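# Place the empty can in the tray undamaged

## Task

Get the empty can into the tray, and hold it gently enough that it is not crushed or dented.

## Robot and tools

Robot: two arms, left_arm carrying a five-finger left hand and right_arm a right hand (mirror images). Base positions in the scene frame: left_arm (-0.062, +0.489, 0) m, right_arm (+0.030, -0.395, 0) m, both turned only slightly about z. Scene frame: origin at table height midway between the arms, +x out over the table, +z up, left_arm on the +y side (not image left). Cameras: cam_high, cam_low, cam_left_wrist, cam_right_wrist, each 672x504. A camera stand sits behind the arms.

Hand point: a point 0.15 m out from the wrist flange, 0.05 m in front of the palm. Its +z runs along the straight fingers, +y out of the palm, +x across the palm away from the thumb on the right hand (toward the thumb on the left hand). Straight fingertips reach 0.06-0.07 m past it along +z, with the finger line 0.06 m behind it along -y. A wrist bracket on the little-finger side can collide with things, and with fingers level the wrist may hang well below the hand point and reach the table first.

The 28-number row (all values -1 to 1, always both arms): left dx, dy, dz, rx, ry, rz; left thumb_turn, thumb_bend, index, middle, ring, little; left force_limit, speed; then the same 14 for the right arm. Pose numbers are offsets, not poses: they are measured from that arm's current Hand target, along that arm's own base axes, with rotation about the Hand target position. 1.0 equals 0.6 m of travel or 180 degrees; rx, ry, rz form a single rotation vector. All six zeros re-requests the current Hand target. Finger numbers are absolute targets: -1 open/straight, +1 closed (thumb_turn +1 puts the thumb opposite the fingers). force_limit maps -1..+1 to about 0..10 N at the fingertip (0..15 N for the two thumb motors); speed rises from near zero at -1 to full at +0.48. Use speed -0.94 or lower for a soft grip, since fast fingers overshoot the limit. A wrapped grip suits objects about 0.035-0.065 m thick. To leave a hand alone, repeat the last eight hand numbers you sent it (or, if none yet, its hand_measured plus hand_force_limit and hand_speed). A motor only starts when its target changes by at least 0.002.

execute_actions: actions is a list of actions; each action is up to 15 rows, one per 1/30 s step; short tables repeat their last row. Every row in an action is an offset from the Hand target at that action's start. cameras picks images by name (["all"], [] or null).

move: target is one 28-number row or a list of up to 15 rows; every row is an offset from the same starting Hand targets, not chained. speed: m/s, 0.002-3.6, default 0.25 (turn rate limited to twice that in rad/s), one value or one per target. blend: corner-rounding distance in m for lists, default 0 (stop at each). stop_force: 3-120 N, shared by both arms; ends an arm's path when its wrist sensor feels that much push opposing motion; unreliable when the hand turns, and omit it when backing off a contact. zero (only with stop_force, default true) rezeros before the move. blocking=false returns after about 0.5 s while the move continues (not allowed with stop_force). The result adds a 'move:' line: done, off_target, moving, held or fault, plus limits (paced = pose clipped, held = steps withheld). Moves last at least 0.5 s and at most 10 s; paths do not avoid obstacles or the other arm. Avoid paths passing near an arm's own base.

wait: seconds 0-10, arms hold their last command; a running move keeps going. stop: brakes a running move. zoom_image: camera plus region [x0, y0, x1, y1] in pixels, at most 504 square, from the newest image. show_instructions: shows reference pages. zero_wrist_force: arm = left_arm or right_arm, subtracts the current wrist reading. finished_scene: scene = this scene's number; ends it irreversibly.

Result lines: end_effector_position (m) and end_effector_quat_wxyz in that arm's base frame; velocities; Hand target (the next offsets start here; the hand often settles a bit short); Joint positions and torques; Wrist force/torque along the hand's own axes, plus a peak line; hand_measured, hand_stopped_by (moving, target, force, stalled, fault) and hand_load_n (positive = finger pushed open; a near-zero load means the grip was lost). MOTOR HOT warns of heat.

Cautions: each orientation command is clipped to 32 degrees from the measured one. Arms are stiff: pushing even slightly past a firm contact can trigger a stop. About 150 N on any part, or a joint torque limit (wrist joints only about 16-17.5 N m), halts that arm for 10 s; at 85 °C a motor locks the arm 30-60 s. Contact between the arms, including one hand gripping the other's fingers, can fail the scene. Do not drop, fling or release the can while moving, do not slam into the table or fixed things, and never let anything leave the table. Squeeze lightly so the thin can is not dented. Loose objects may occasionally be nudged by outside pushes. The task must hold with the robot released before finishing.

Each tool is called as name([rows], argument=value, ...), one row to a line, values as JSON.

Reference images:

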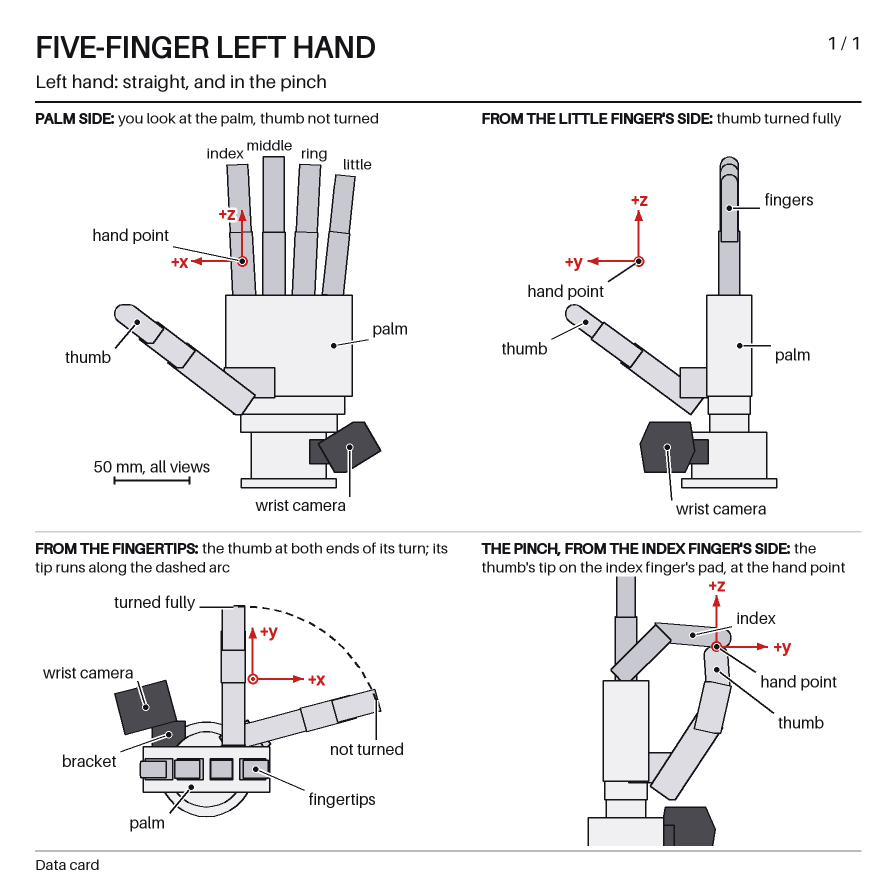

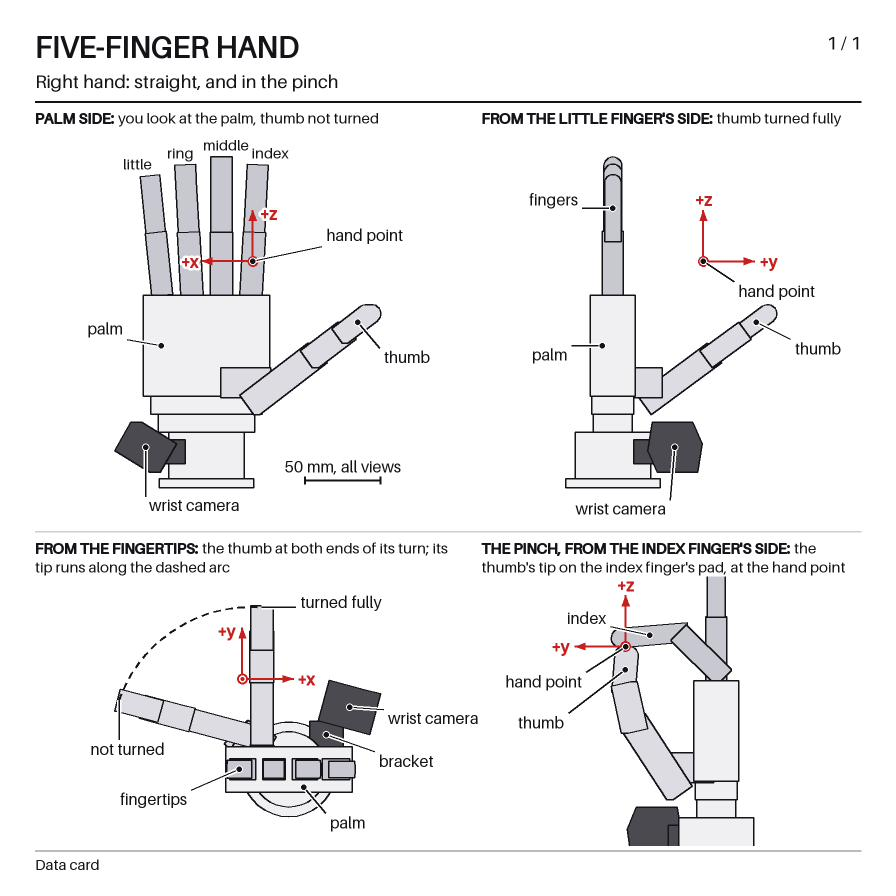

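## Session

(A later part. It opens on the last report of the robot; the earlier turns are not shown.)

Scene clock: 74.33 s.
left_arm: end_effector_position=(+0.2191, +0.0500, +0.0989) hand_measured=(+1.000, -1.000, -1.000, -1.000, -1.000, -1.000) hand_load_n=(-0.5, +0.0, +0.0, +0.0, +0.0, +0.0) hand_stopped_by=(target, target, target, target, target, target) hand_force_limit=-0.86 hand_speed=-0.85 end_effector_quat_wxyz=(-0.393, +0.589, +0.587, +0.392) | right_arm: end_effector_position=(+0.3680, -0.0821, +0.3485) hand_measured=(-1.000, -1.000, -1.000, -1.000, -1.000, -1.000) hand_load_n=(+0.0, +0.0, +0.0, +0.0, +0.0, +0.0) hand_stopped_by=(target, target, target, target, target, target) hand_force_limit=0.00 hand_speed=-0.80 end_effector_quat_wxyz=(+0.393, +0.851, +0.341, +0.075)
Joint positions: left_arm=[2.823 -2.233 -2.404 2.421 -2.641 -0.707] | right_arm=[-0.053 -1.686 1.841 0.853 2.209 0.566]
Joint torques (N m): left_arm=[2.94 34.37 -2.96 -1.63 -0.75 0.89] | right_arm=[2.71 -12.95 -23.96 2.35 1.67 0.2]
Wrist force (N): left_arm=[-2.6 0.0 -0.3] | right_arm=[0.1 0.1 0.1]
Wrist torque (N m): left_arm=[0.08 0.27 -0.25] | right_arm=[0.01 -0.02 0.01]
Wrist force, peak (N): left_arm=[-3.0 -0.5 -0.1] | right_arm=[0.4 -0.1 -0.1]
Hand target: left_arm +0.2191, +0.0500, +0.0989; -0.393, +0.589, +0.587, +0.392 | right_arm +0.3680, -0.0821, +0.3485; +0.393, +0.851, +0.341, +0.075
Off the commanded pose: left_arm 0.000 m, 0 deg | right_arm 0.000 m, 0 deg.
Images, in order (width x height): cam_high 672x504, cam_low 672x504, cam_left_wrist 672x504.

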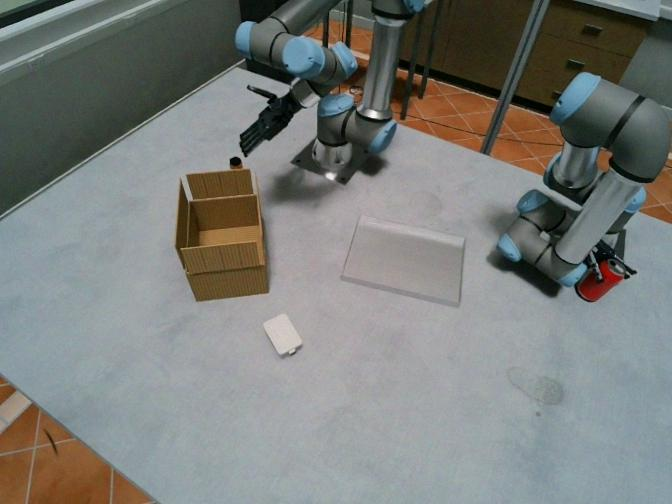

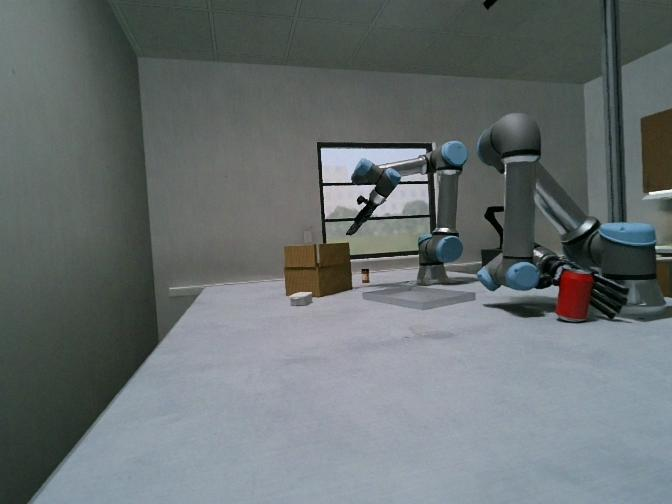

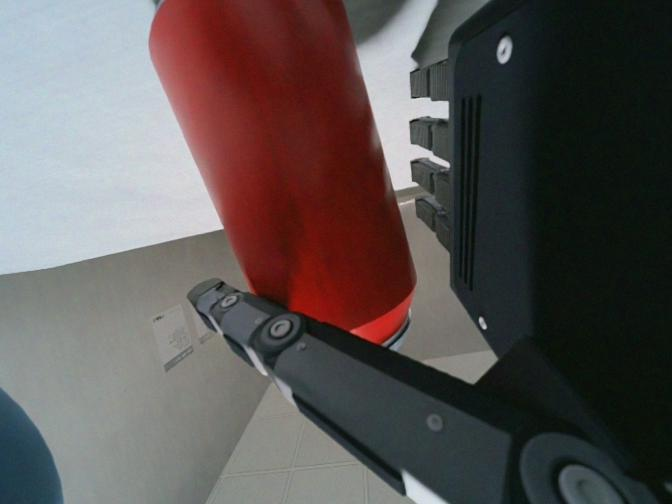

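move(target=[0.003,-0.025,0,0,0,0,1,-1,-1,-1,-1,-1,-0.86,-0.85, 0,0,0,0,0,0,-1,-1,-1,-1,-1,-1,0,-0.8], speed=0.03, cameras=["cam_left_wrist","cam_low","cam_high"])

zoom_image(camera="cam_low", region=[520, 240, 640, 340])

zoom_image(camera="cam_high", region=[560, 220, 660, 320])

Scene clock: 76.53 s.
left_arm: end_effector_position=(+0.2209, +0.0350, +0.0988) hand_measured=(+1.000, -1.000, -1.000, -1.000, -1.000, -1.000) hand_load_n=(-0.5, +0.0, +0.0, +0.0, +0.0, +0.0) hand_stopped_by=(target, target, target, target, target, target) hand_force_limit=-0.86 hand_speed=-0.85 end_effector_quat_wxyz=(-0.393, +0.589, +0.587, +0.392) | right_arm: end_effector_position=(+0.3680, -0.0821, +0.3485) hand_measured=(-1.000, -1.000, -1.000, -1.000, -1.000, -1.000) hand_load_n=(+0.0, +0.0, +0.0, +0.0, +0.0, +0.0) hand_stopped_by=(target, target, target, target, target, target) hand_force_limit=0.00 hand_speed=-0.80 end_effector_quat_wxyz=(+0.393, +0.851, +0.341, +0.075)
Joint positions: left_arm=[2.761 -2.258 -2.375 2.333 -2.601 -0.803] | right_arm=[-0.053 -1.686 1.841 0.853 2.209 0.566]
Joint torques (N m): left_arm=[10.46 34.17 -9.3 -0.09 -2.32 0.97] | right_arm=[2.42 -15 -23.7 2.43 1.6 -0.05]
Wrist force (N): left_arm=[-2.7 -0.2 -0.2] | right_arm=[0.2 0.1 0.1]
Wrist torque (N m): left_arm=[0.06 0.28 -0.25] | right_arm=[0.01 -0.03 0.01]
Wrist force, peak (N): left_arm=[-2.9 -0.3 -0.5] | right_arm=[0.2 -0.2 0.0]
Hand target: left_arm +0.2209, +0.0350, +0.0989; -0.393, +0.589, +0.587, +0.392 | right_arm +0.3680, -0.0821, +0.3485; +0.393, +0.851, +0.341, +0.075
Off the commanded pose: left_arm 0.000 m, 0 deg | right_arm 0.000 m, 0 deg.
move: done
Images, in order (width x height): cam_high 672x504, cam_low 672x504, cam_left_wrist 672x504.

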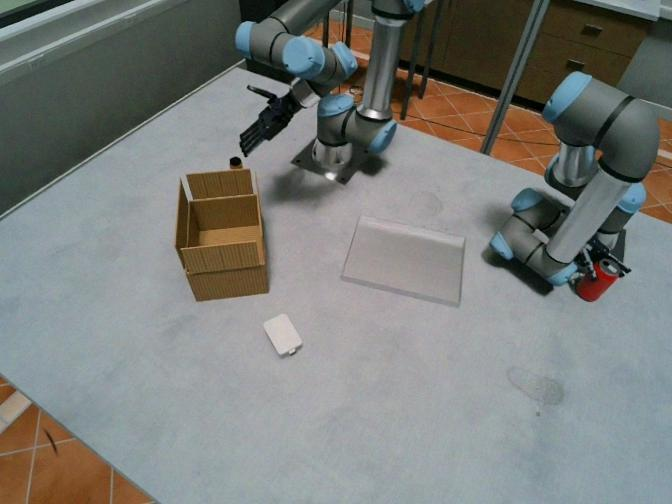

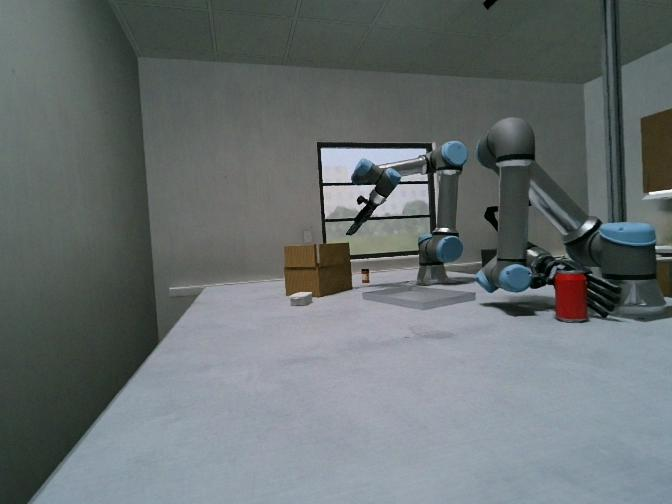

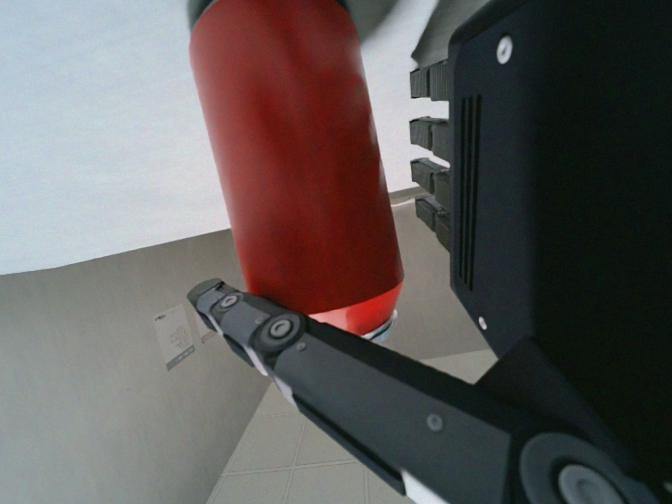

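Scaled by 4.200.

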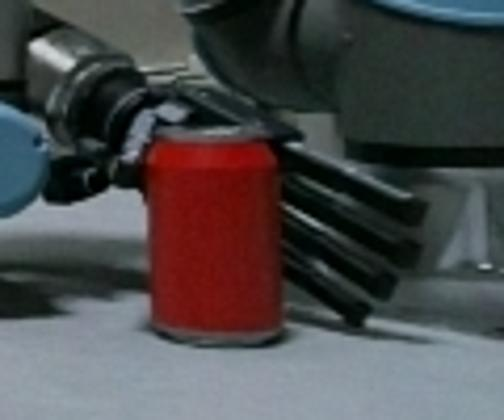

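Scaled by 5.040.

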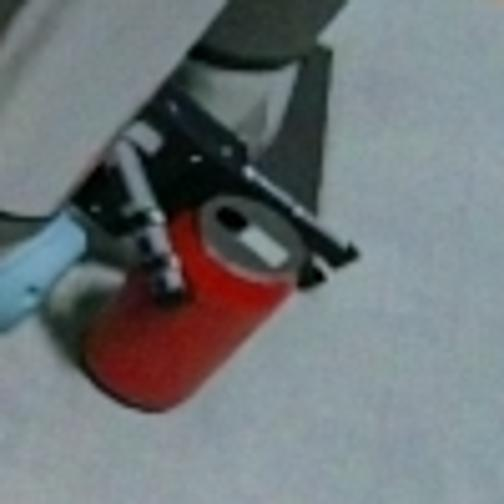

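execute_actions([
  [[0,0,0,0,0,0,-0.6,-1,-1,-1,-1,-1,-0.5,-0.3, 0,0,0,0,0,0,-1,-1,-1,-1,-1,-1,0,-0.8]],
])

move(target=[0.0215,-0.0255,0,0.0385,-0.0068,-0.1109,-0.6,-1,-1,-1,-1,-1,-0.5,-0.3, 0,0,0,0,0,0,-1,-1,-1,-1,-1,-1,0,-0.8], speed=0.08, cameras=["all"])

zoom_image(camera="cam_low", region=[520, 240, 640, 340])

zoom_image(camera="cam_high", region=[560, 220, 660, 320])

Scene clock: 79.87 s.
left_arm: end_effector_position=(+0.2209, +0.0350, +0.0989) hand_measured=(-0.600, -1.000, -1.000, -1.000, -1.000, -1.000) hand_load_n=(-0.5, +0.0, +0.0, +0.0, +0.0, +0.0) hand_stopped_by=(target, target, target, target, target, target) hand_force_limit=-0.50 hand_speed=-0.30 end_effector_quat_wxyz=(-0.393, +0.589, +0.587, +0.392) | right_arm: end_effector_position=(+0.3680, -0.0821, +0.3485) hand_measured=(-1.000, -1.000, -1.000, -1.000, -1.000, -1.000) hand_load_n=(+0.0, +0.0, +0.0, +0.0, +0.0, +0.0) hand_stopped_by=(target, target, target, target, target, target) hand_force_limit=0.00 hand_speed=-0.80 end_effector_quat_wxyz=(+0.393, +0.851, +0.341, +0.075)
Joint positions: left_arm=[2.761 -2.258 -2.375 2.333 -2.602 -0.803] | right_arm=[-0.053 -1.686 1.841 0.853 2.209 0.566]
Joint torques (N m): left_arm=[11.01 35.3 -7.36 -1.39 -1.27 1.11] | right_arm=[0.79 -15.27 -23.56 2.37 1.85 0.16]
Wrist force (N): left_arm=[-2.4 -0.3 0.0] | right_arm=[0.3 0.0 -0.1]
Wrist torque (N m): left_arm=[0.03 0.25 -0.23] | right_arm=[0.00 -0.03 0.02]
Wrist force, peak (N): left_arm=[-3.0 -0.5 0.0] | right_arm=[0.3 0.1 -0.1]
Hand target: left_arm +0.2209, +0.0350, +0.0989; -0.393, +0.589, +0.587, +0.392 | right_arm +0.3680, -0.0821, +0.3485; +0.393, +0.851, +0.341, +0.075
Off the commanded pose: left_arm 0.000 m, 0 deg | right_arm 0.000 m, 0 deg.

Scene clock: 82.57 s.
left_arm: end_effector_position=(+0.2338, +0.0197, +0.0989) hand_measured=(-0.600, -1.000, -1.000, -1.000, -1.000, -1.000) hand_load_n=(+0.0, +0.0, +0.0, +0.0, +0.0, +0.0) hand_stopped_by=(target, target, target, target, target, target) hand_force_limit=-0.50 hand_speed=-0.30 end_effector_quat_wxyz=(-0.348, +0.653, +0.456, +0.495) | right_arm: end_effector_position=(+0.3680, -0.0821, +0.3485) hand_measured=(-1.000, -1.000, -1.000, -1.000, -1.000, -1.000) hand_load_n=(+0.0, +0.0, +0.0, +0.0, +0.0, +0.0) hand_stopped_by=(target, target, target, target, target, target) hand_force_limit=0.00 hand_speed=-0.80 end_effector_quat_wxyz=(+0.393, +0.851, +0.341, +0.075)
Joint positions: left_arm=[2.684 -2.252 -2.477 2.789 -2.85 -0.382] | right_arm=[-0.053 -1.686 1.841 0.853 2.209 0.566]
Joint torques (N m): left_arm=[10.17 15.63 2.63 -4.67 -0.05 -1.51] | right_arm=[1.88 -15.19 -24.78 2.34 1.69 0.15]
Wrist force (N): left_arm=[-2.8 0.0 -0.6] | right_arm=[0.0 -0.3 0.0]
Wrist torque (N m): left_arm=[0.11 0.28 -0.49] | right_arm=[-0.04 0.01 -0.01]
Wrist force, peak (N): left_arm=[-3.2 -0.5 -0.4] | right_arm=[0.3 0.1 -0.1]
Hand target: left_arm +0.2338, +0.0197, +0.0989; -0.348, +0.653, +0.456, +0.495 | right_arm +0.3680, -0.0821, +0.3485; +0.393, +0.851, +0.341, +0.075
Off the commanded pose: left_arm 0.000 m, 0 deg | right_arm 0.000 m, 0 deg.
move: done

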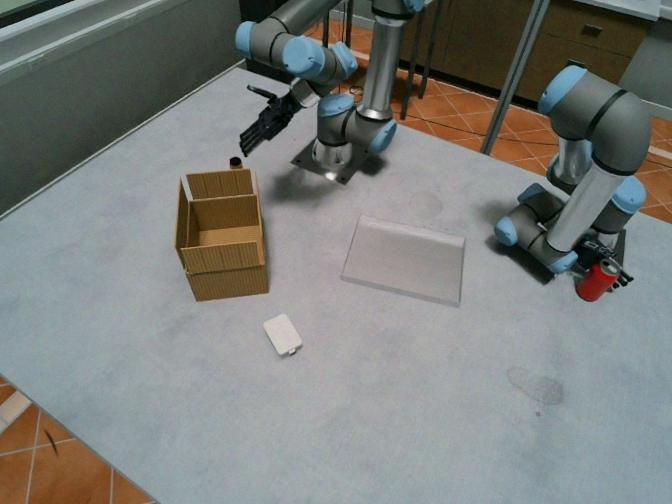

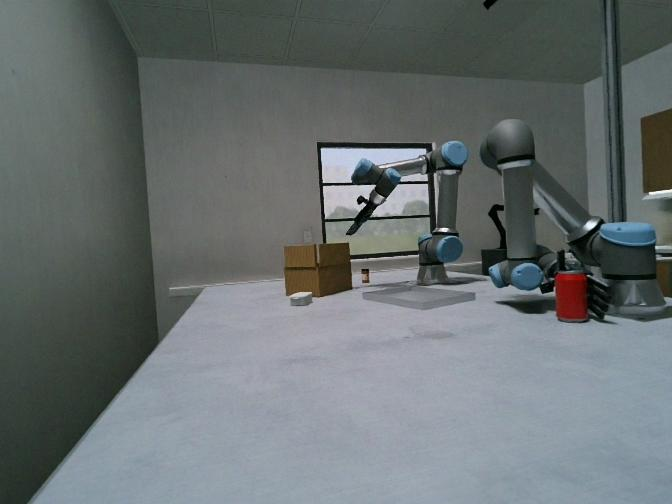

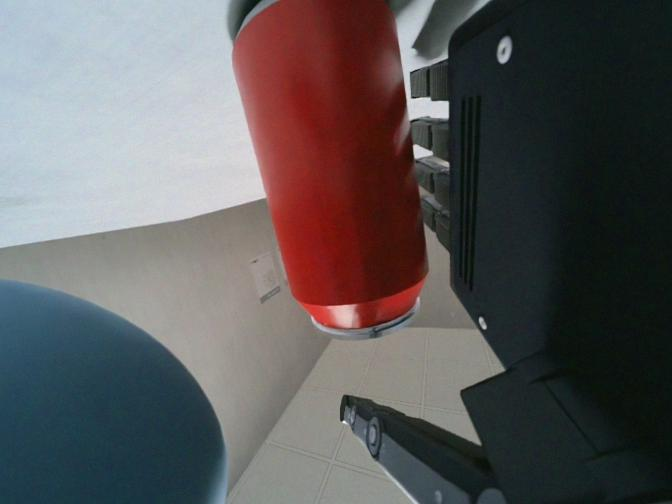

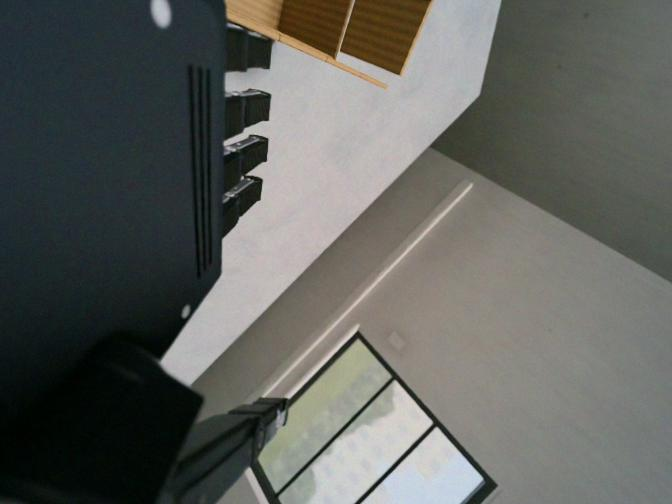

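Scaled by 4.200.

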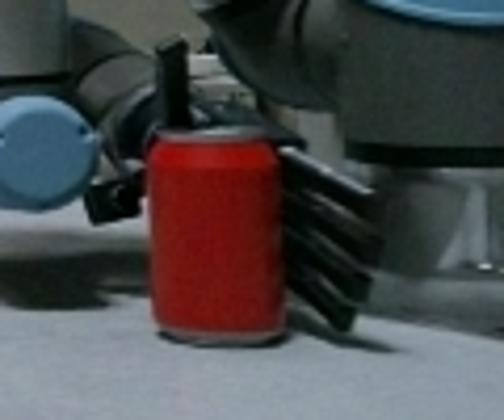

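Scaled by 5.040.

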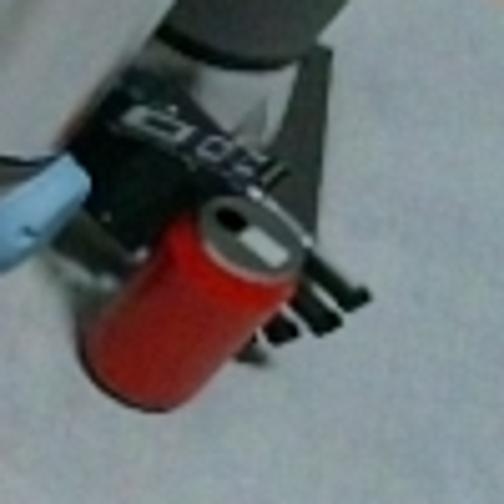

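move(target=[0,0,-0.009,0,0,0,-0.6,-1,-1,-1,-1,-1,-0.5,-0.3, 0,0,0,0,0,0,-1,-1,-1,-1,-1,-1,0,-0.8], speed=0.03)

execute_actions([
  [[0,0,0,0,0,0,1,-1,-1,-1,-1,-1,-0.8,-0.4, 0,0,0,0,0,0,-1,-1,-1,-1,-1,-1,0,-0.8]],
], cameras=["cam_left_wrist","cam_low"])

zoom_image(camera="cam_low", region=[520, 240, 640, 340])

Scene clock: 84.50 s.
left_arm: end_effector_position=(+0.2338, +0.0197, +0.0934) hand_measured=(-0.600, -1.000, -1.000, -1.000, -1.000, -1.000) hand_load_n=(+0.0, +0.0, +0.0, +0.0, +0.0, +0.0) hand_stopped_by=(target, target, target, target, target, target) hand_force_limit=-0.50 hand_speed=-0.30 end_effector_quat_wxyz=(-0.348, +0.653, +0.456, +0.495) | right_arm: end_effector_position=(+0.3680, -0.0821, +0.3485) hand_measured=(-1.000, -1.000, -1.000, -1.000, -1.000, -1.000) hand_load_n=(+0.0, +0.0, +0.0, +0.0, +0.0, +0.0) hand_stopped_by=(target, target, target, target, target, target) hand_force_limit=0.00 hand_speed=-0.80 end_effector_quat_wxyz=(+0.393, +0.851, +0.341, +0.075)
Joint positions: left_arm=[2.684 -2.274 -2.474 2.806 -2.85 -0.383] | right_arm=[-0.053 -1.686 1.841 0.853 2.209 0.566]
Joint torques (N m): left_arm=[3.41 33.98 0.42 -4.16 -0.21 -0.54] | right_arm=[2.77 -15.67 -25.22 2.68 1.72 0.04]
Wrist force (N): left_arm=[-3.1 -0.4 -0.3] | right_arm=[0.1 0.0 0.0]
Wrist torque (N m): left_arm=[0.04 0.34 -0.50] | right_arm=[0.00 -0.02 0.01]
Wrist force, peak (N): left_arm=[-3.3 -0.2 -0.5] | right_arm=[0.3 0.1 -0.1]
Hand target: left_arm +0.2338, +0.0197, +0.0935; -0.348, +0.653, +0.456, +0.495 | right_arm +0.3680, -0.0821, +0.3485; +0.393, +0.851, +0.341, +0.075
Off the commanded pose: left_arm 0.000 m, 0 deg | right_arm 0.000 m, 0 deg.
move: done

Scene clock: 86.17 s.
left_arm: end_effector_position=(+0.2338, +0.0197, +0.0935) hand_measured=(+1.000, -1.000, -1.000, -1.000, -1.000, -1.000) hand_load_n=(+0.0, +0.0, +0.0, +0.0, +0.0, +0.0) hand_stopped_by=(target, target, target, target, target, target) hand_force_limit=-0.80 hand_speed=-0.40 end_effector_quat_wxyz=(-0.348, +0.653, +0.456, +0.495) | right_arm: end_effector_position=(+0.3680, -0.0821, +0.3485) hand_measured=(-1.000, -1.000, -1.000, -1.000, -1.000, -1.000) hand_load_n=(+0.0, +0.0, +0.0, +0.0, +0.0, +0.0) hand_stopped_by=(target, target, target, target, target, target) hand_force_limit=0.00 hand_speed=-0.80 end_effector_quat_wxyz=(+0.393, +0.851, +0.341, +0.075)
Joint positions: left_arm=[2.684 -2.273 -2.474 2.805 -2.85 -0.383] | right_arm=[-0.053 -1.686 1.841 0.853 2.209 0.566]
Joint torques (N m): left_arm=[-7.53 33.57 -10.19 -4.04 -0.09 1.12] | right_arm=[3.88 -15.43 -24.26 2.64 1.62 0.24]
Wrist force (N): left_arm=[-2.9 -0.3 -0.3] | right_arm=[0.2 -0.1 0.0]
Wrist torque (N m): left_arm=[0.06 0.31 -0.48] | right_arm=[-0.01 -0.03 0.01]
Wrist force, peak (N): left_arm=[-3.2 -0.4 -0.5] | right_arm=[0.2 0.2 -0.2]
Hand target: left_arm +0.2338, +0.0197, +0.0935; -0.348, +0.653, +0.456, +0.495 | right_arm +0.3680, -0.0821, +0.3485; +0.393, +0.851, +0.341, +0.075
Off the commanded pose: left_arm 0.000 m, 0 deg | right_arm 0.000 m, 0 deg.
Images, in order (width x height): cam_low 672x504, cam_left_wrist 672x504.

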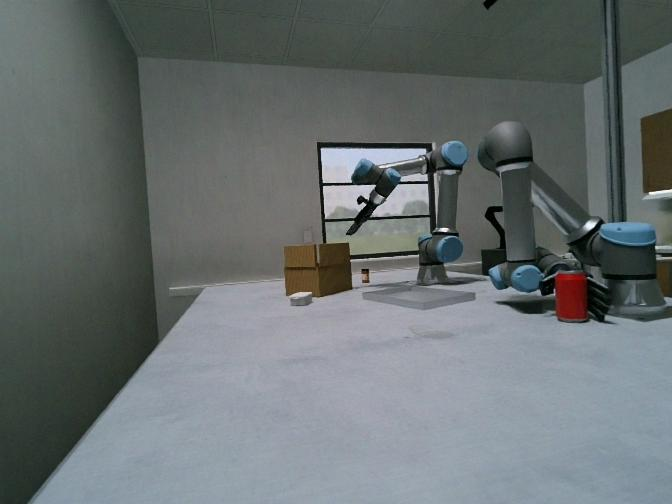

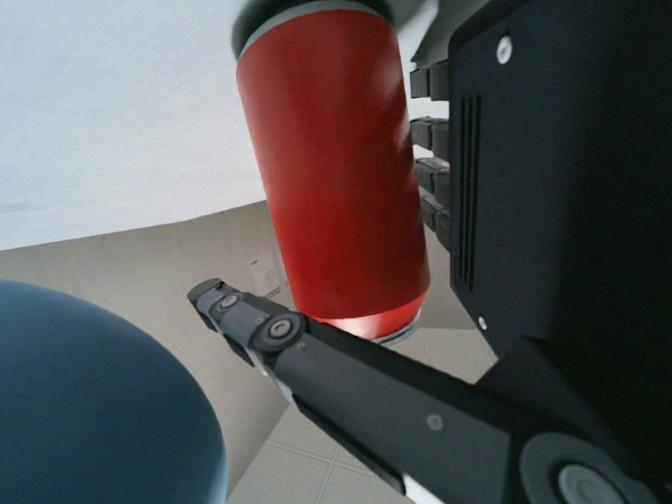

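Scaled by 4.200.

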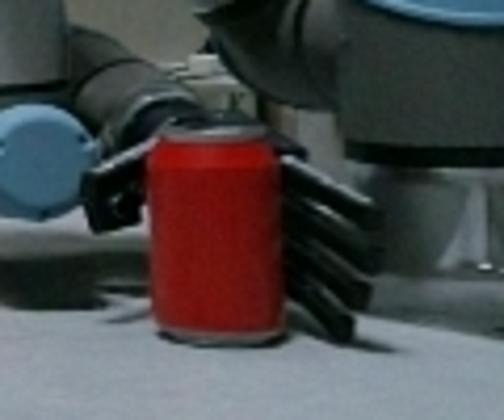

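execute_actions([
  [[0,0,0,0,0,0,1,-0.75,-0.5,-0.5,-0.65,-0.75,-0.86,-0.8, 0,0,0,0,0,0,-1,-1,-1,-1,-1,-1,0,-0.8]],
], cameras=["cam_left_wrist"])

execute_actions([
  [[0,0,0,0,0,0,1,-0.75,-0.2,-0.25,-0.55,-0.7,-0.9,-0.92, 0,0,0,0,0,0,-1,-1,-1,-1,-1,-1,0,-0.8]],
], cameras=["cam_left_wrist","cam_low"])

zoom_image(camera="cam_low", region=[520, 240, 640, 340])

Scene clock: 88.33 s.
left_arm: end_effector_position=(+0.2338, +0.0197, +0.0935) hand_measured=(+1.000, -0.750, -0.500, -0.500, -0.650, -0.750) hand_load_n=(+0.0, +0.0, +0.0, +0.0, +0.0, +0.0) hand_stopped_by=(target, target, target, target, target, target) hand_force_limit=-0.86 hand_speed=-0.80 end_effector_quat_wxyz=(-0.348, +0.653, +0.456, +0.495) | right_arm: end_effector_position=(+0.3680, -0.0821, +0.3485) hand_measured=(-1.000, -1.000, -1.000, -1.000, -1.000, -1.000) hand_load_n=(+0.0, +0.0, +0.0, +0.0, +0.0, +0.0) hand_stopped_by=(target, target, target, target, target, target) hand_force_limit=0.00 hand_speed=-0.80 end_effector_quat_wxyz=(+0.393, +0.851, +0.341, +0.075)
Joint positions: left_arm=[2.684 -2.273 -2.474 2.805 -2.85 -0.383] | right_arm=[-0.053 -1.686 1.841 0.853 2.209 0.566]
Joint torques (N m): left_arm=[-6.97 34.09 -9.85 -3.08 -0.17 1.09] | right_arm=[1.39 -17.08 -25.42 2.82 1.8 -0.08]
Wrist force (N): left_arm=[-2.7 -0.2 -0.5] | right_arm=[0.0 0.1 0.0]
Wrist torque (N m): left_arm=[0.09 0.28 -0.47] | right_arm=[0.02 -0.01 0.01]
Wrist force, peak (N): left_arm=[-3.2 -0.6 -0.3] | right_arm=[0.3 -0.1 0.1]
Hand target: left_arm +0.2338, +0.0197, +0.0935; -0.348, +0.653, +0.456, +0.495 | right_arm +0.3680, -0.0821, +0.3485; +0.393, +0.851, +0.341, +0.075
Off the commanded pose: left_arm 0.000 m, 0 deg | right_arm 0.000 m, 0 deg.
Images, in order (width x height): cam_left_wrist 672x504.

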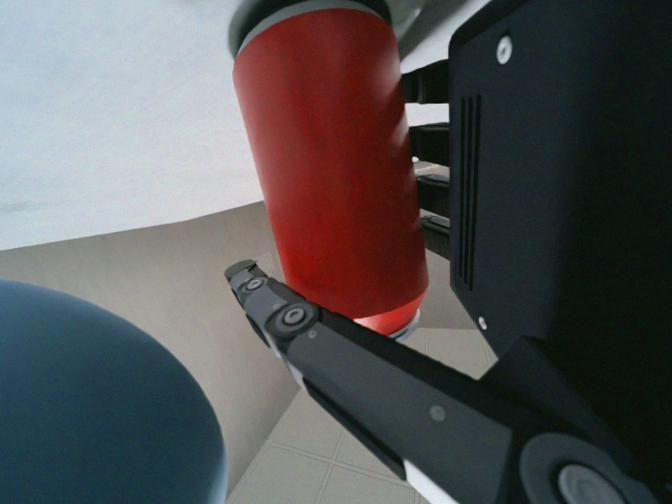

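Scene clock: 89.93 s.
left_arm: end_effector_position=(+0.2338, +0.0197, +0.0935) hand_measured=(+1.000, -0.750, -0.200, -0.250, -0.550, -0.700) hand_load_n=(+0.0, +0.0, +0.0, +0.5, +0.0, +0.0) hand_stopped_by=(target, target, target, target, target, target) hand_force_limit=-0.90 hand_speed=-0.92 end_effector_quat_wxyz=(-0.348, +0.653, +0.456, +0.495) | right_arm: end_effector_position=(+0.3680, -0.0821, +0.3485) hand_measured=(-1.000, -1.000, -1.000, -1.000, -1.000, -1.000) hand_load_n=(+0.0, +0.0, +0.0, +0.0, +0.0, +0.0) hand_stopped_by=(target, target, target, target, target, target) hand_force_limit=0.00 hand_speed=-0.80 end_effector_quat_wxyz=(+0.393, +0.851, +0.341, +0.075)
Joint positions: left_arm=[2.684 -2.273 -2.474 2.805 -2.85 -0.383] | right_arm=[-0.053 -1.686 1.841 0.853 2.209 0.566]
Joint torques (N m): left_arm=[-6.41 33.75 -8.35 -2.14 -0.31 1.03] | right_arm=[2.62 -15.8 -23.38 2.51 2.1 0.26]
Wrist force (N): left_arm=[-2.8 -0.5 -0.2] | right_arm=[0.2 -0.1 0.1]
Wrist torque (N m): left_arm=[0.02 0.31 -0.46] | right_arm=[-0.02 -0.02 0.01]
Wrist force, peak (N): left_arm=[-3.1 -1.1 -0.7] | right_arm=[0.2 0.3 0.0]
Hand target: left_arm +0.2338, +0.0197, +0.0935; -0.348, +0.653, +0.456, +0.495 | right_arm +0.3680, -0.0821, +0.3485; +0.393, +0.851, +0.341, +0.075
Off the commanded pose: left_arm 0.000 m, 0 deg | right_arm 0.000 m, 0 deg.
Images, in order (width x height): cam_low 672x504, cam_left_wrist 672x504.

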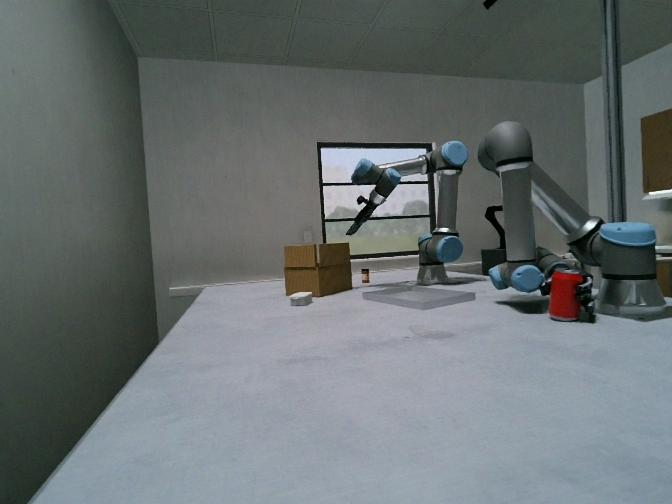

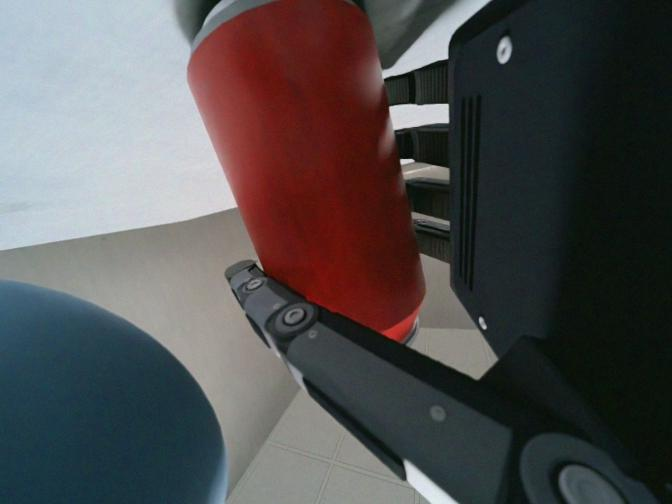

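Scaled by 4.200.

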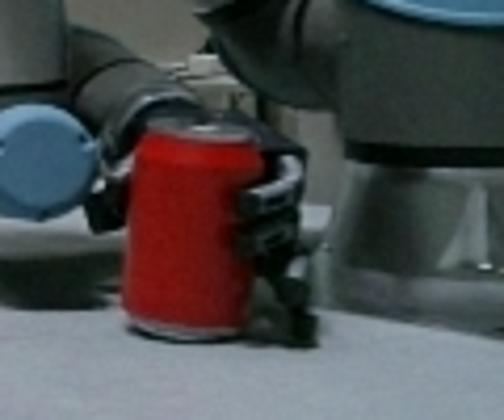

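execute_actions([
  [[0,0,0,0,0,0,1,-0.75,0.1,0.05,-0.35,-0.55,-0.88,-0.93, 0,0,0,0,0,0,-1,-1,-1,-1,-1,-1,0,-0.8]],
], cameras=["cam_left_wrist","cam_low"])

zoom_image(camera="cam_low", region=[520, 240, 640, 340])

Scene clock: 91.53 s.
left_arm: end_effector_position=(+0.2338, +0.0197, +0.0935) hand_measured=(+1.000, -0.750, -0.168, -0.224, -0.350, -0.550) hand_load_n=(+0.0, +1.0, +1.0, +0.5, +0.0, +0.0) hand_stopped_by=(target, target, force, force, target, target) hand_force_limit=-0.88 hand_speed=-0.93 end_effector_quat_wxyz=(-0.348, +0.653, +0.456, +0.495) | right_arm: end_effector_position=(+0.3680, -0.0821, +0.3485) hand_measured=(-1.000, -1.000, -1.000, -1.000, -1.000, -1.000) hand_load_n=(+0.0, +0.0, +0.0, +0.0, +0.0, +0.0) hand_stopped_by=(target, target, target, target, target, target) hand_force_limit=0.00 hand_speed=-0.80 end_effector_quat_wxyz=(+0.393, +0.851, +0.341, +0.075)
Joint positions: left_arm=[2.684 -2.273 -2.474 2.805 -2.85 -0.383] | right_arm=[-0.053 -1.686 1.841 0.853 2.209 0.566]
Joint torques (N m): left_arm=[-6.13 33.29 -6.97 -1.34 -0.4 1.01] | right_arm=[2.18 -15.21 -25.2 2.85 1.92 -0.02]
Wrist force (N): left_arm=[-3.3 -0.3 -0.3] | right_arm=[0.1 -0.1 -0.1]
Wrist torque (N m): left_arm=[0.06 0.36 -0.49] | right_arm=[0.00 -0.01 0.00]
Wrist force, peak (N): left_arm=[-3.3 -0.2 -0.4] | right_arm=[0.1 -0.1 -0.3]
Hand target: left_arm +0.2338, +0.0197, +0.0935; -0.348, +0.653, +0.456, +0.495 | right_arm +0.3680, -0.0821, +0.3485; +0.393, +0.851, +0.341, +0.075
Off the commanded pose: left_arm 0.000 m, 0 deg | right_arm 0.000 m, 0 deg.
Images, in order (width x height): cam_low 672x504, cam_left_wrist 672x504.

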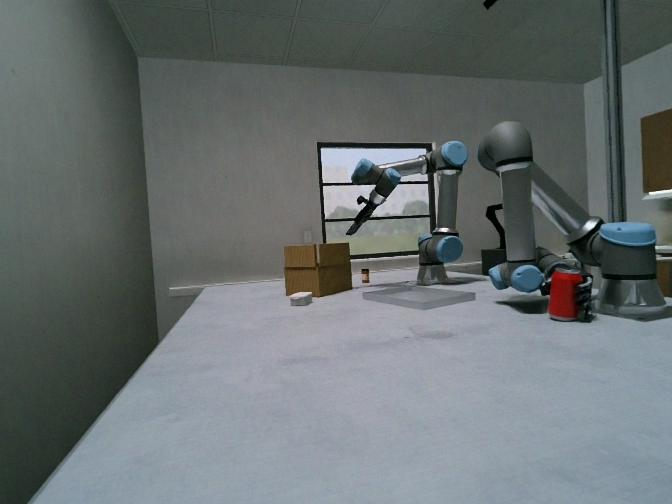

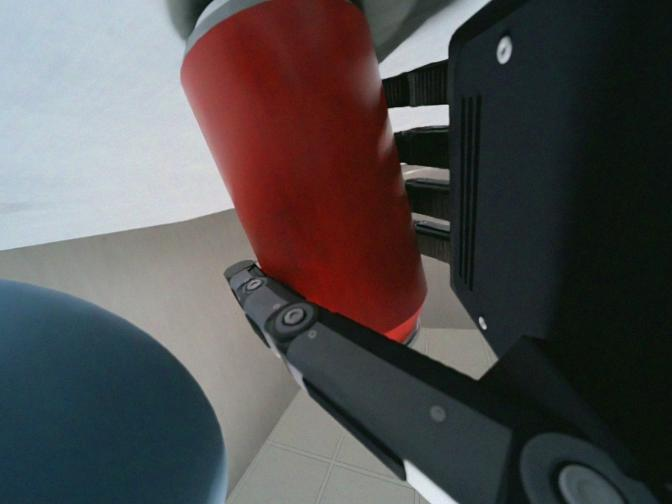

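Scaled by 4.200.

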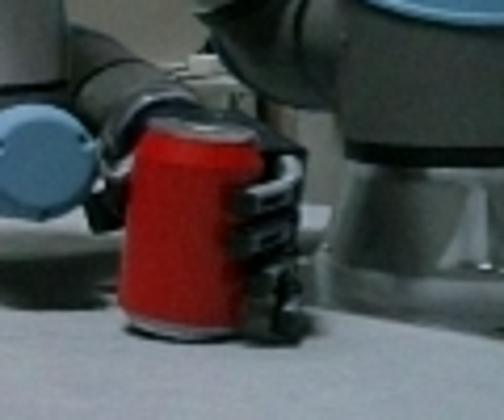

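execute_actions([
  [[0,0,0,0,0,0,1,-0.75,0.1,0.05,-0.05,-0.2,-0.91,-0.93, 0,0,0,0,0,0,-1,-1,-1,-1,-1,-1,0,-0.8]],
], cameras=["cam_low"])

move(target=[0,0,0.1,0,0,0,1,-0.75,0.1,0.05,-0.05,-0.2,-0.91,-0.93, 0,0,0,0,0,0,-1,-1,-1,-1,-1,-1,0,-0.8], speed=0.05, cameras=["all"])

zoom_image(camera="cam_low", region=[520, 200, 640, 340])

Scene clock: 94.00 s.
left_arm: end_effector_position=(+0.2338, +0.0197, +0.0935) hand_measured=(+1.000, -0.750, -0.168, -0.224, -0.266, -0.242) hand_load_n=(+0.0, +0.5, +0.5, +0.0, +0.0, +0.5) hand_stopped_by=(target, target, force, force, force, force) hand_force_limit=-0.91 hand_speed=-0.93 end_effector_quat_wxyz=(-0.348, +0.653, +0.456, +0.495) | right_arm: end_effector_position=(+0.3680, -0.0821, +0.3485) hand_measured=(-1.000, -1.000, -1.000, -1.000, -1.000, -1.000) hand_load_n=(+0.0, +0.0, +0.0, +0.0, +0.0, +0.0) hand_stopped_by=(target, target, target, target, target, target) hand_force_limit=0.00 hand_speed=-0.80 end_effector_quat_wxyz=(+0.393, +0.851, +0.341, +0.075)
Joint positions: left_arm=[2.684 -2.273 -2.474 2.806 -2.85 -0.383] | right_arm=[-0.053 -1.686 1.841 0.853 2.209 0.566]
Joint torques (N m): left_arm=[-5.25 34.29 -4.95 -0.22 -0.71 1.07] | right_arm=[2.32 -15.66 -24.93 2.75 1.88 -0.02]
Wrist force (N): left_arm=[-2.8 -0.4 -0.2] | right_arm=[0.2 0.0 -0.1]
Wrist torque (N m): left_arm=[0.05 0.31 -0.46] | right_arm=[0.01 -0.02 0.01]
Wrist force, peak (N): left_arm=[-3.3 -0.6 -0.6] | right_arm=[0.4 0.2 0.0]
Hand target: left_arm +0.2338, +0.0197, +0.0935; -0.348, +0.653, +0.456, +0.495 | right_arm +0.3680, -0.0821, +0.3485; +0.393, +0.851, +0.341, +0.075
Off the commanded pose: left_arm 0.000 m, 0 deg | right_arm 0.000 m, 0 deg.
Images, in order (width x height): cam_low 672x504.

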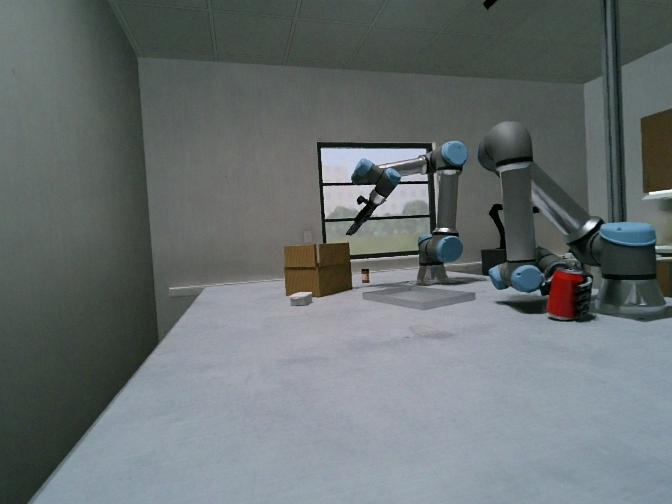

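Scene clock: 95.60 s.
left_arm: end_effector_position=(+0.2338, +0.0198, +0.1535) hand_measured=(+1.000, -0.750, -0.168, -0.224, -0.266, -0.242) hand_load_n=(+0.0, +1.0, +0.5, +0.5, +0.5, +0.5) hand_stopped_by=(target, target, force, force, force, force) hand_force_limit=-0.91 hand_speed=-0.93 end_effector_quat_wxyz=(-0.348, +0.653, +0.456, +0.495) | right_arm: end_effector_position=(+0.3680, -0.0821, +0.3485) hand_measured=(-1.000, -1.000, -1.000, -1.000, -1.000, -1.000) hand_load_n=(+0.0, +0.0, +0.0, +0.0, +0.0, +0.0) hand_stopped_by=(target, target, target, target, target, target) hand_force_limit=0.00 hand_speed=-0.80 end_effector_quat_wxyz=(+0.393, +0.851, +0.341, +0.075)
Joint positions: left_arm=[2.684 -2.042 -2.496 2.597 -2.85 -0.383] | right_arm=[-0.053 -1.686 1.841 0.853 2.209 0.566]
Joint torques (N m): left_arm=[-6.04 14.81 7.88 -0.7 0 -1.34] | right_arm=[2.93 -15.24 -25.33 2.75 2.09 0.02]
Wrist force (N): left_arm=[-2.9 -0.5 -0.4] | right_arm=[0.1 0.2 -0.1]
Wrist torque (N m): left_arm=[0.03 0.30 -0.46] | right_arm=[0.04 0.00 0.01]
Wrist force, peak (N): left_arm=[-3.7 -0.6 -0.3] | right_arm=[0.2 -0.2 -0.2]
Hand target: left_arm +0.2338, +0.0197, +0.1535; -0.348, +0.653, +0.456, +0.495 | right_arm +0.3680, -0.0821, +0.3485; +0.393, +0.851, +0.341, +0.075
Off the commanded pose: left_arm 0.000 m, 0 deg | right_arm 0.000 m, 0 deg.
move: done

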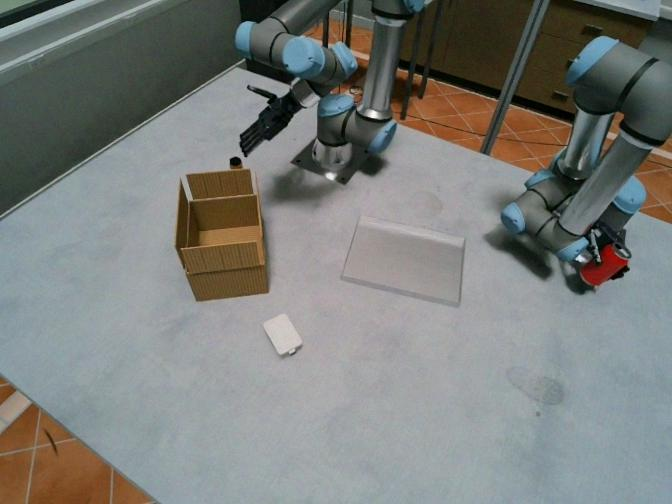

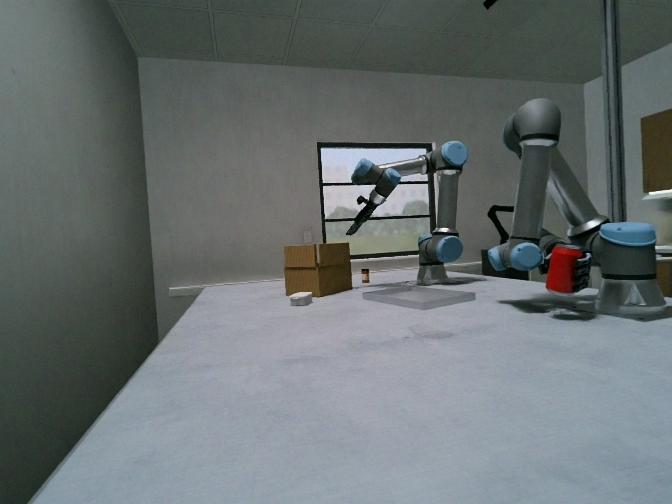

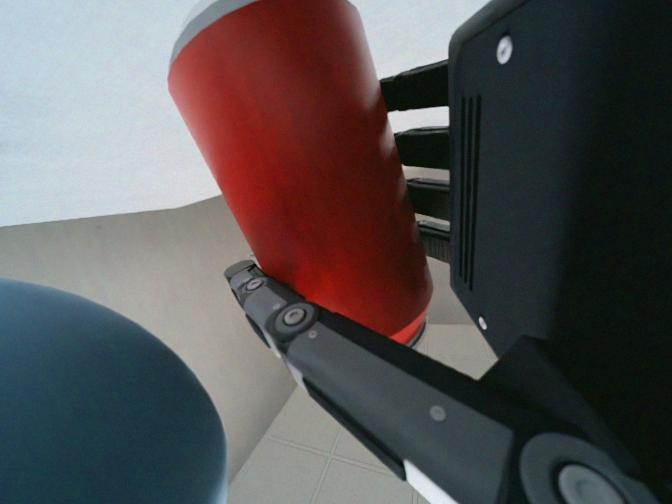

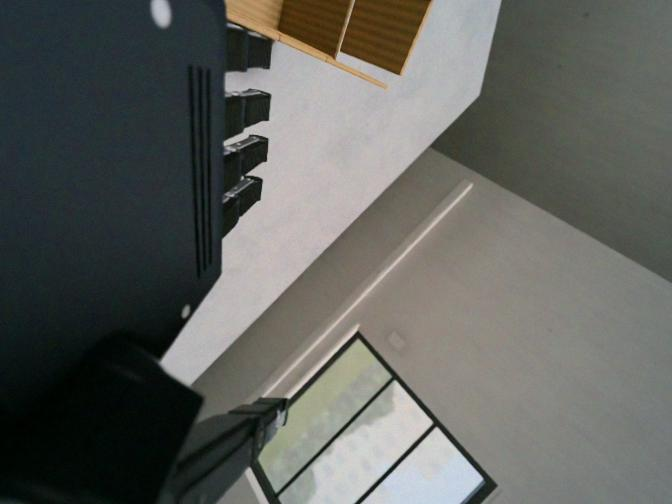

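Scaled by 3.600.

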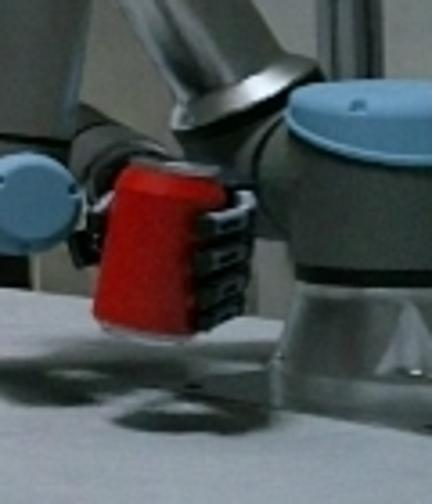

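move(target=[0.4103,-0.3662,0.09,0,0,-0.3889,1,-0.75,0.1,0.05,-0.05,-0.2,-0.91,-0.93, 0,0,0,0,0,0,-1,-1,-1,-1,-1,-1,0,-0.8], speed=0.2, cameras=["all"])

Scene clock: 110.50 s.
left_arm: end_effector_position=(+0.4800, -0.2000, +0.2074) hand_measured=(+1.000, -0.750, -0.168, -0.224, -0.266, -0.242) hand_load_n=(+0.0, +0.5, +0.5, +0.0, +0.0, +0.0) hand_stopped_by=(target, target, force, force, force, force) hand_force_limit=-0.91 hand_speed=-0.93 end_effector_quat_wxyz=(-0.001, +0.796, -0.001, +0.605) | right_arm: end_effector_position=(+0.3680, -0.0821, +0.3485) hand_measured=(-1.000, -1.000, -1.000, -1.000, -1.000, -1.000) hand_load_n=(+0.0, +0.0, +0.0, +0.0, +0.5, +0.5) hand_stopped_by=(target, target, target, target, target, target) hand_force_limit=0.00 hand_speed=-0.80 end_effector_quat_wxyz=(+0.393, +0.851, +0.341, +0.075)
Joint positions: left_arm=[3.114 -1.463 -2.35 3.541 -1.597 1.567] | right_arm=[-0.053 -1.686 1.841 0.853 2.209 0.566]
Joint torques (N m): left_arm=[-6.32 18.66 14.63 2.81 0.85 -0.62] | right_arm=[1.83 -15.15 -25.28 2.98 1.79 0.1]
Wrist force (N): left_arm=[-2.6 -0.6 -0.5] | right_arm=[0.1 0.0 -0.1]
Wrist torque (N m): left_arm=[0.04 0.25 -0.44] | right_arm=[0.00 -0.02 0.01]
Wrist force, peak (N): left_arm=[-3.4 -1.0 -0.9] | right_arm=[0.3 -0.1 0.0]
Hand target: left_arm +0.4800, -0.2000, +0.2075; -0.001, +0.796, -0.001, +0.605 | right_arm +0.3680, -0.0821, +0.3485; +0.393, +0.851, +0.341, +0.075
Off the commanded pose: left_arm 0.000 m, 0 deg | right_arm 0.000 m, 0 deg.
move: done

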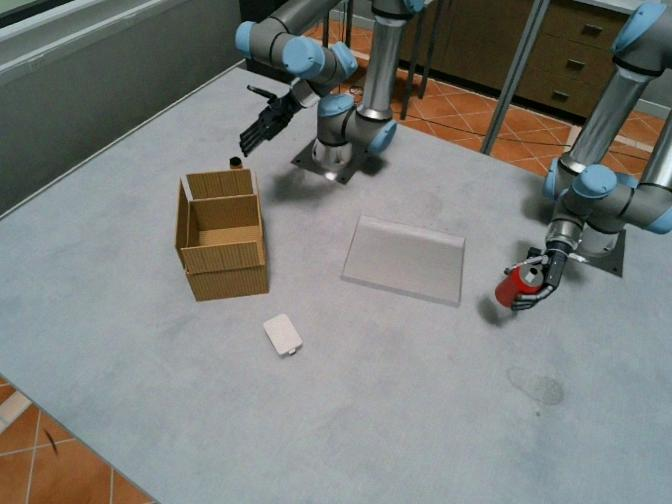

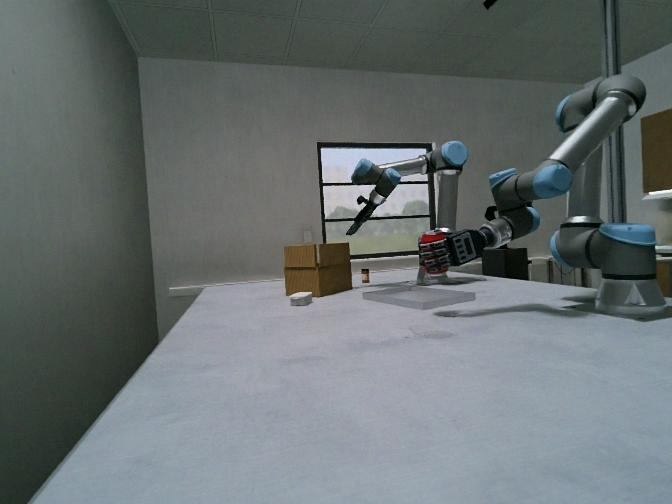

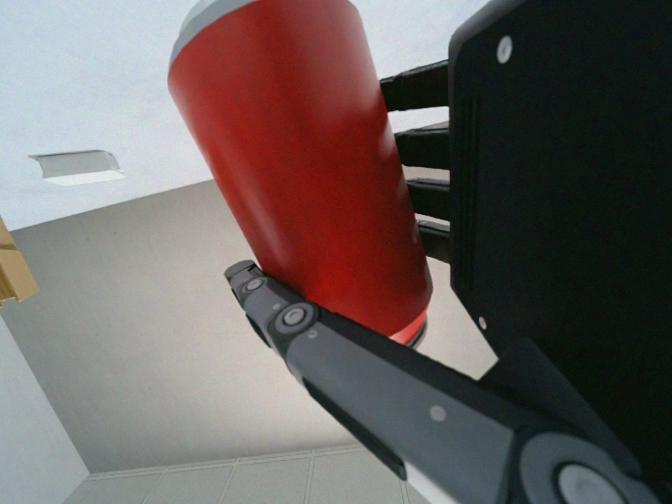

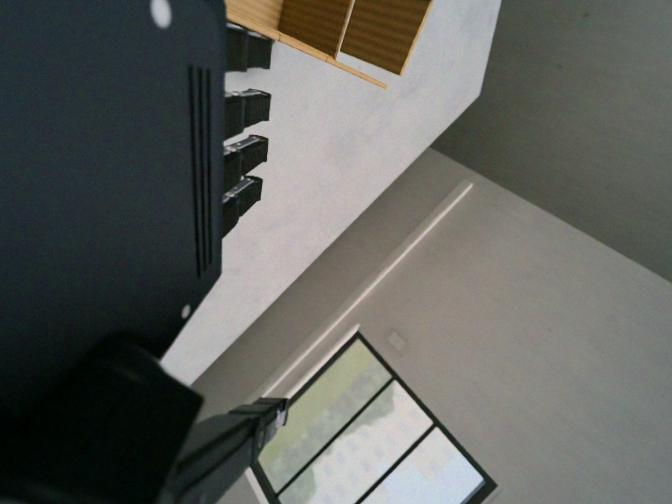

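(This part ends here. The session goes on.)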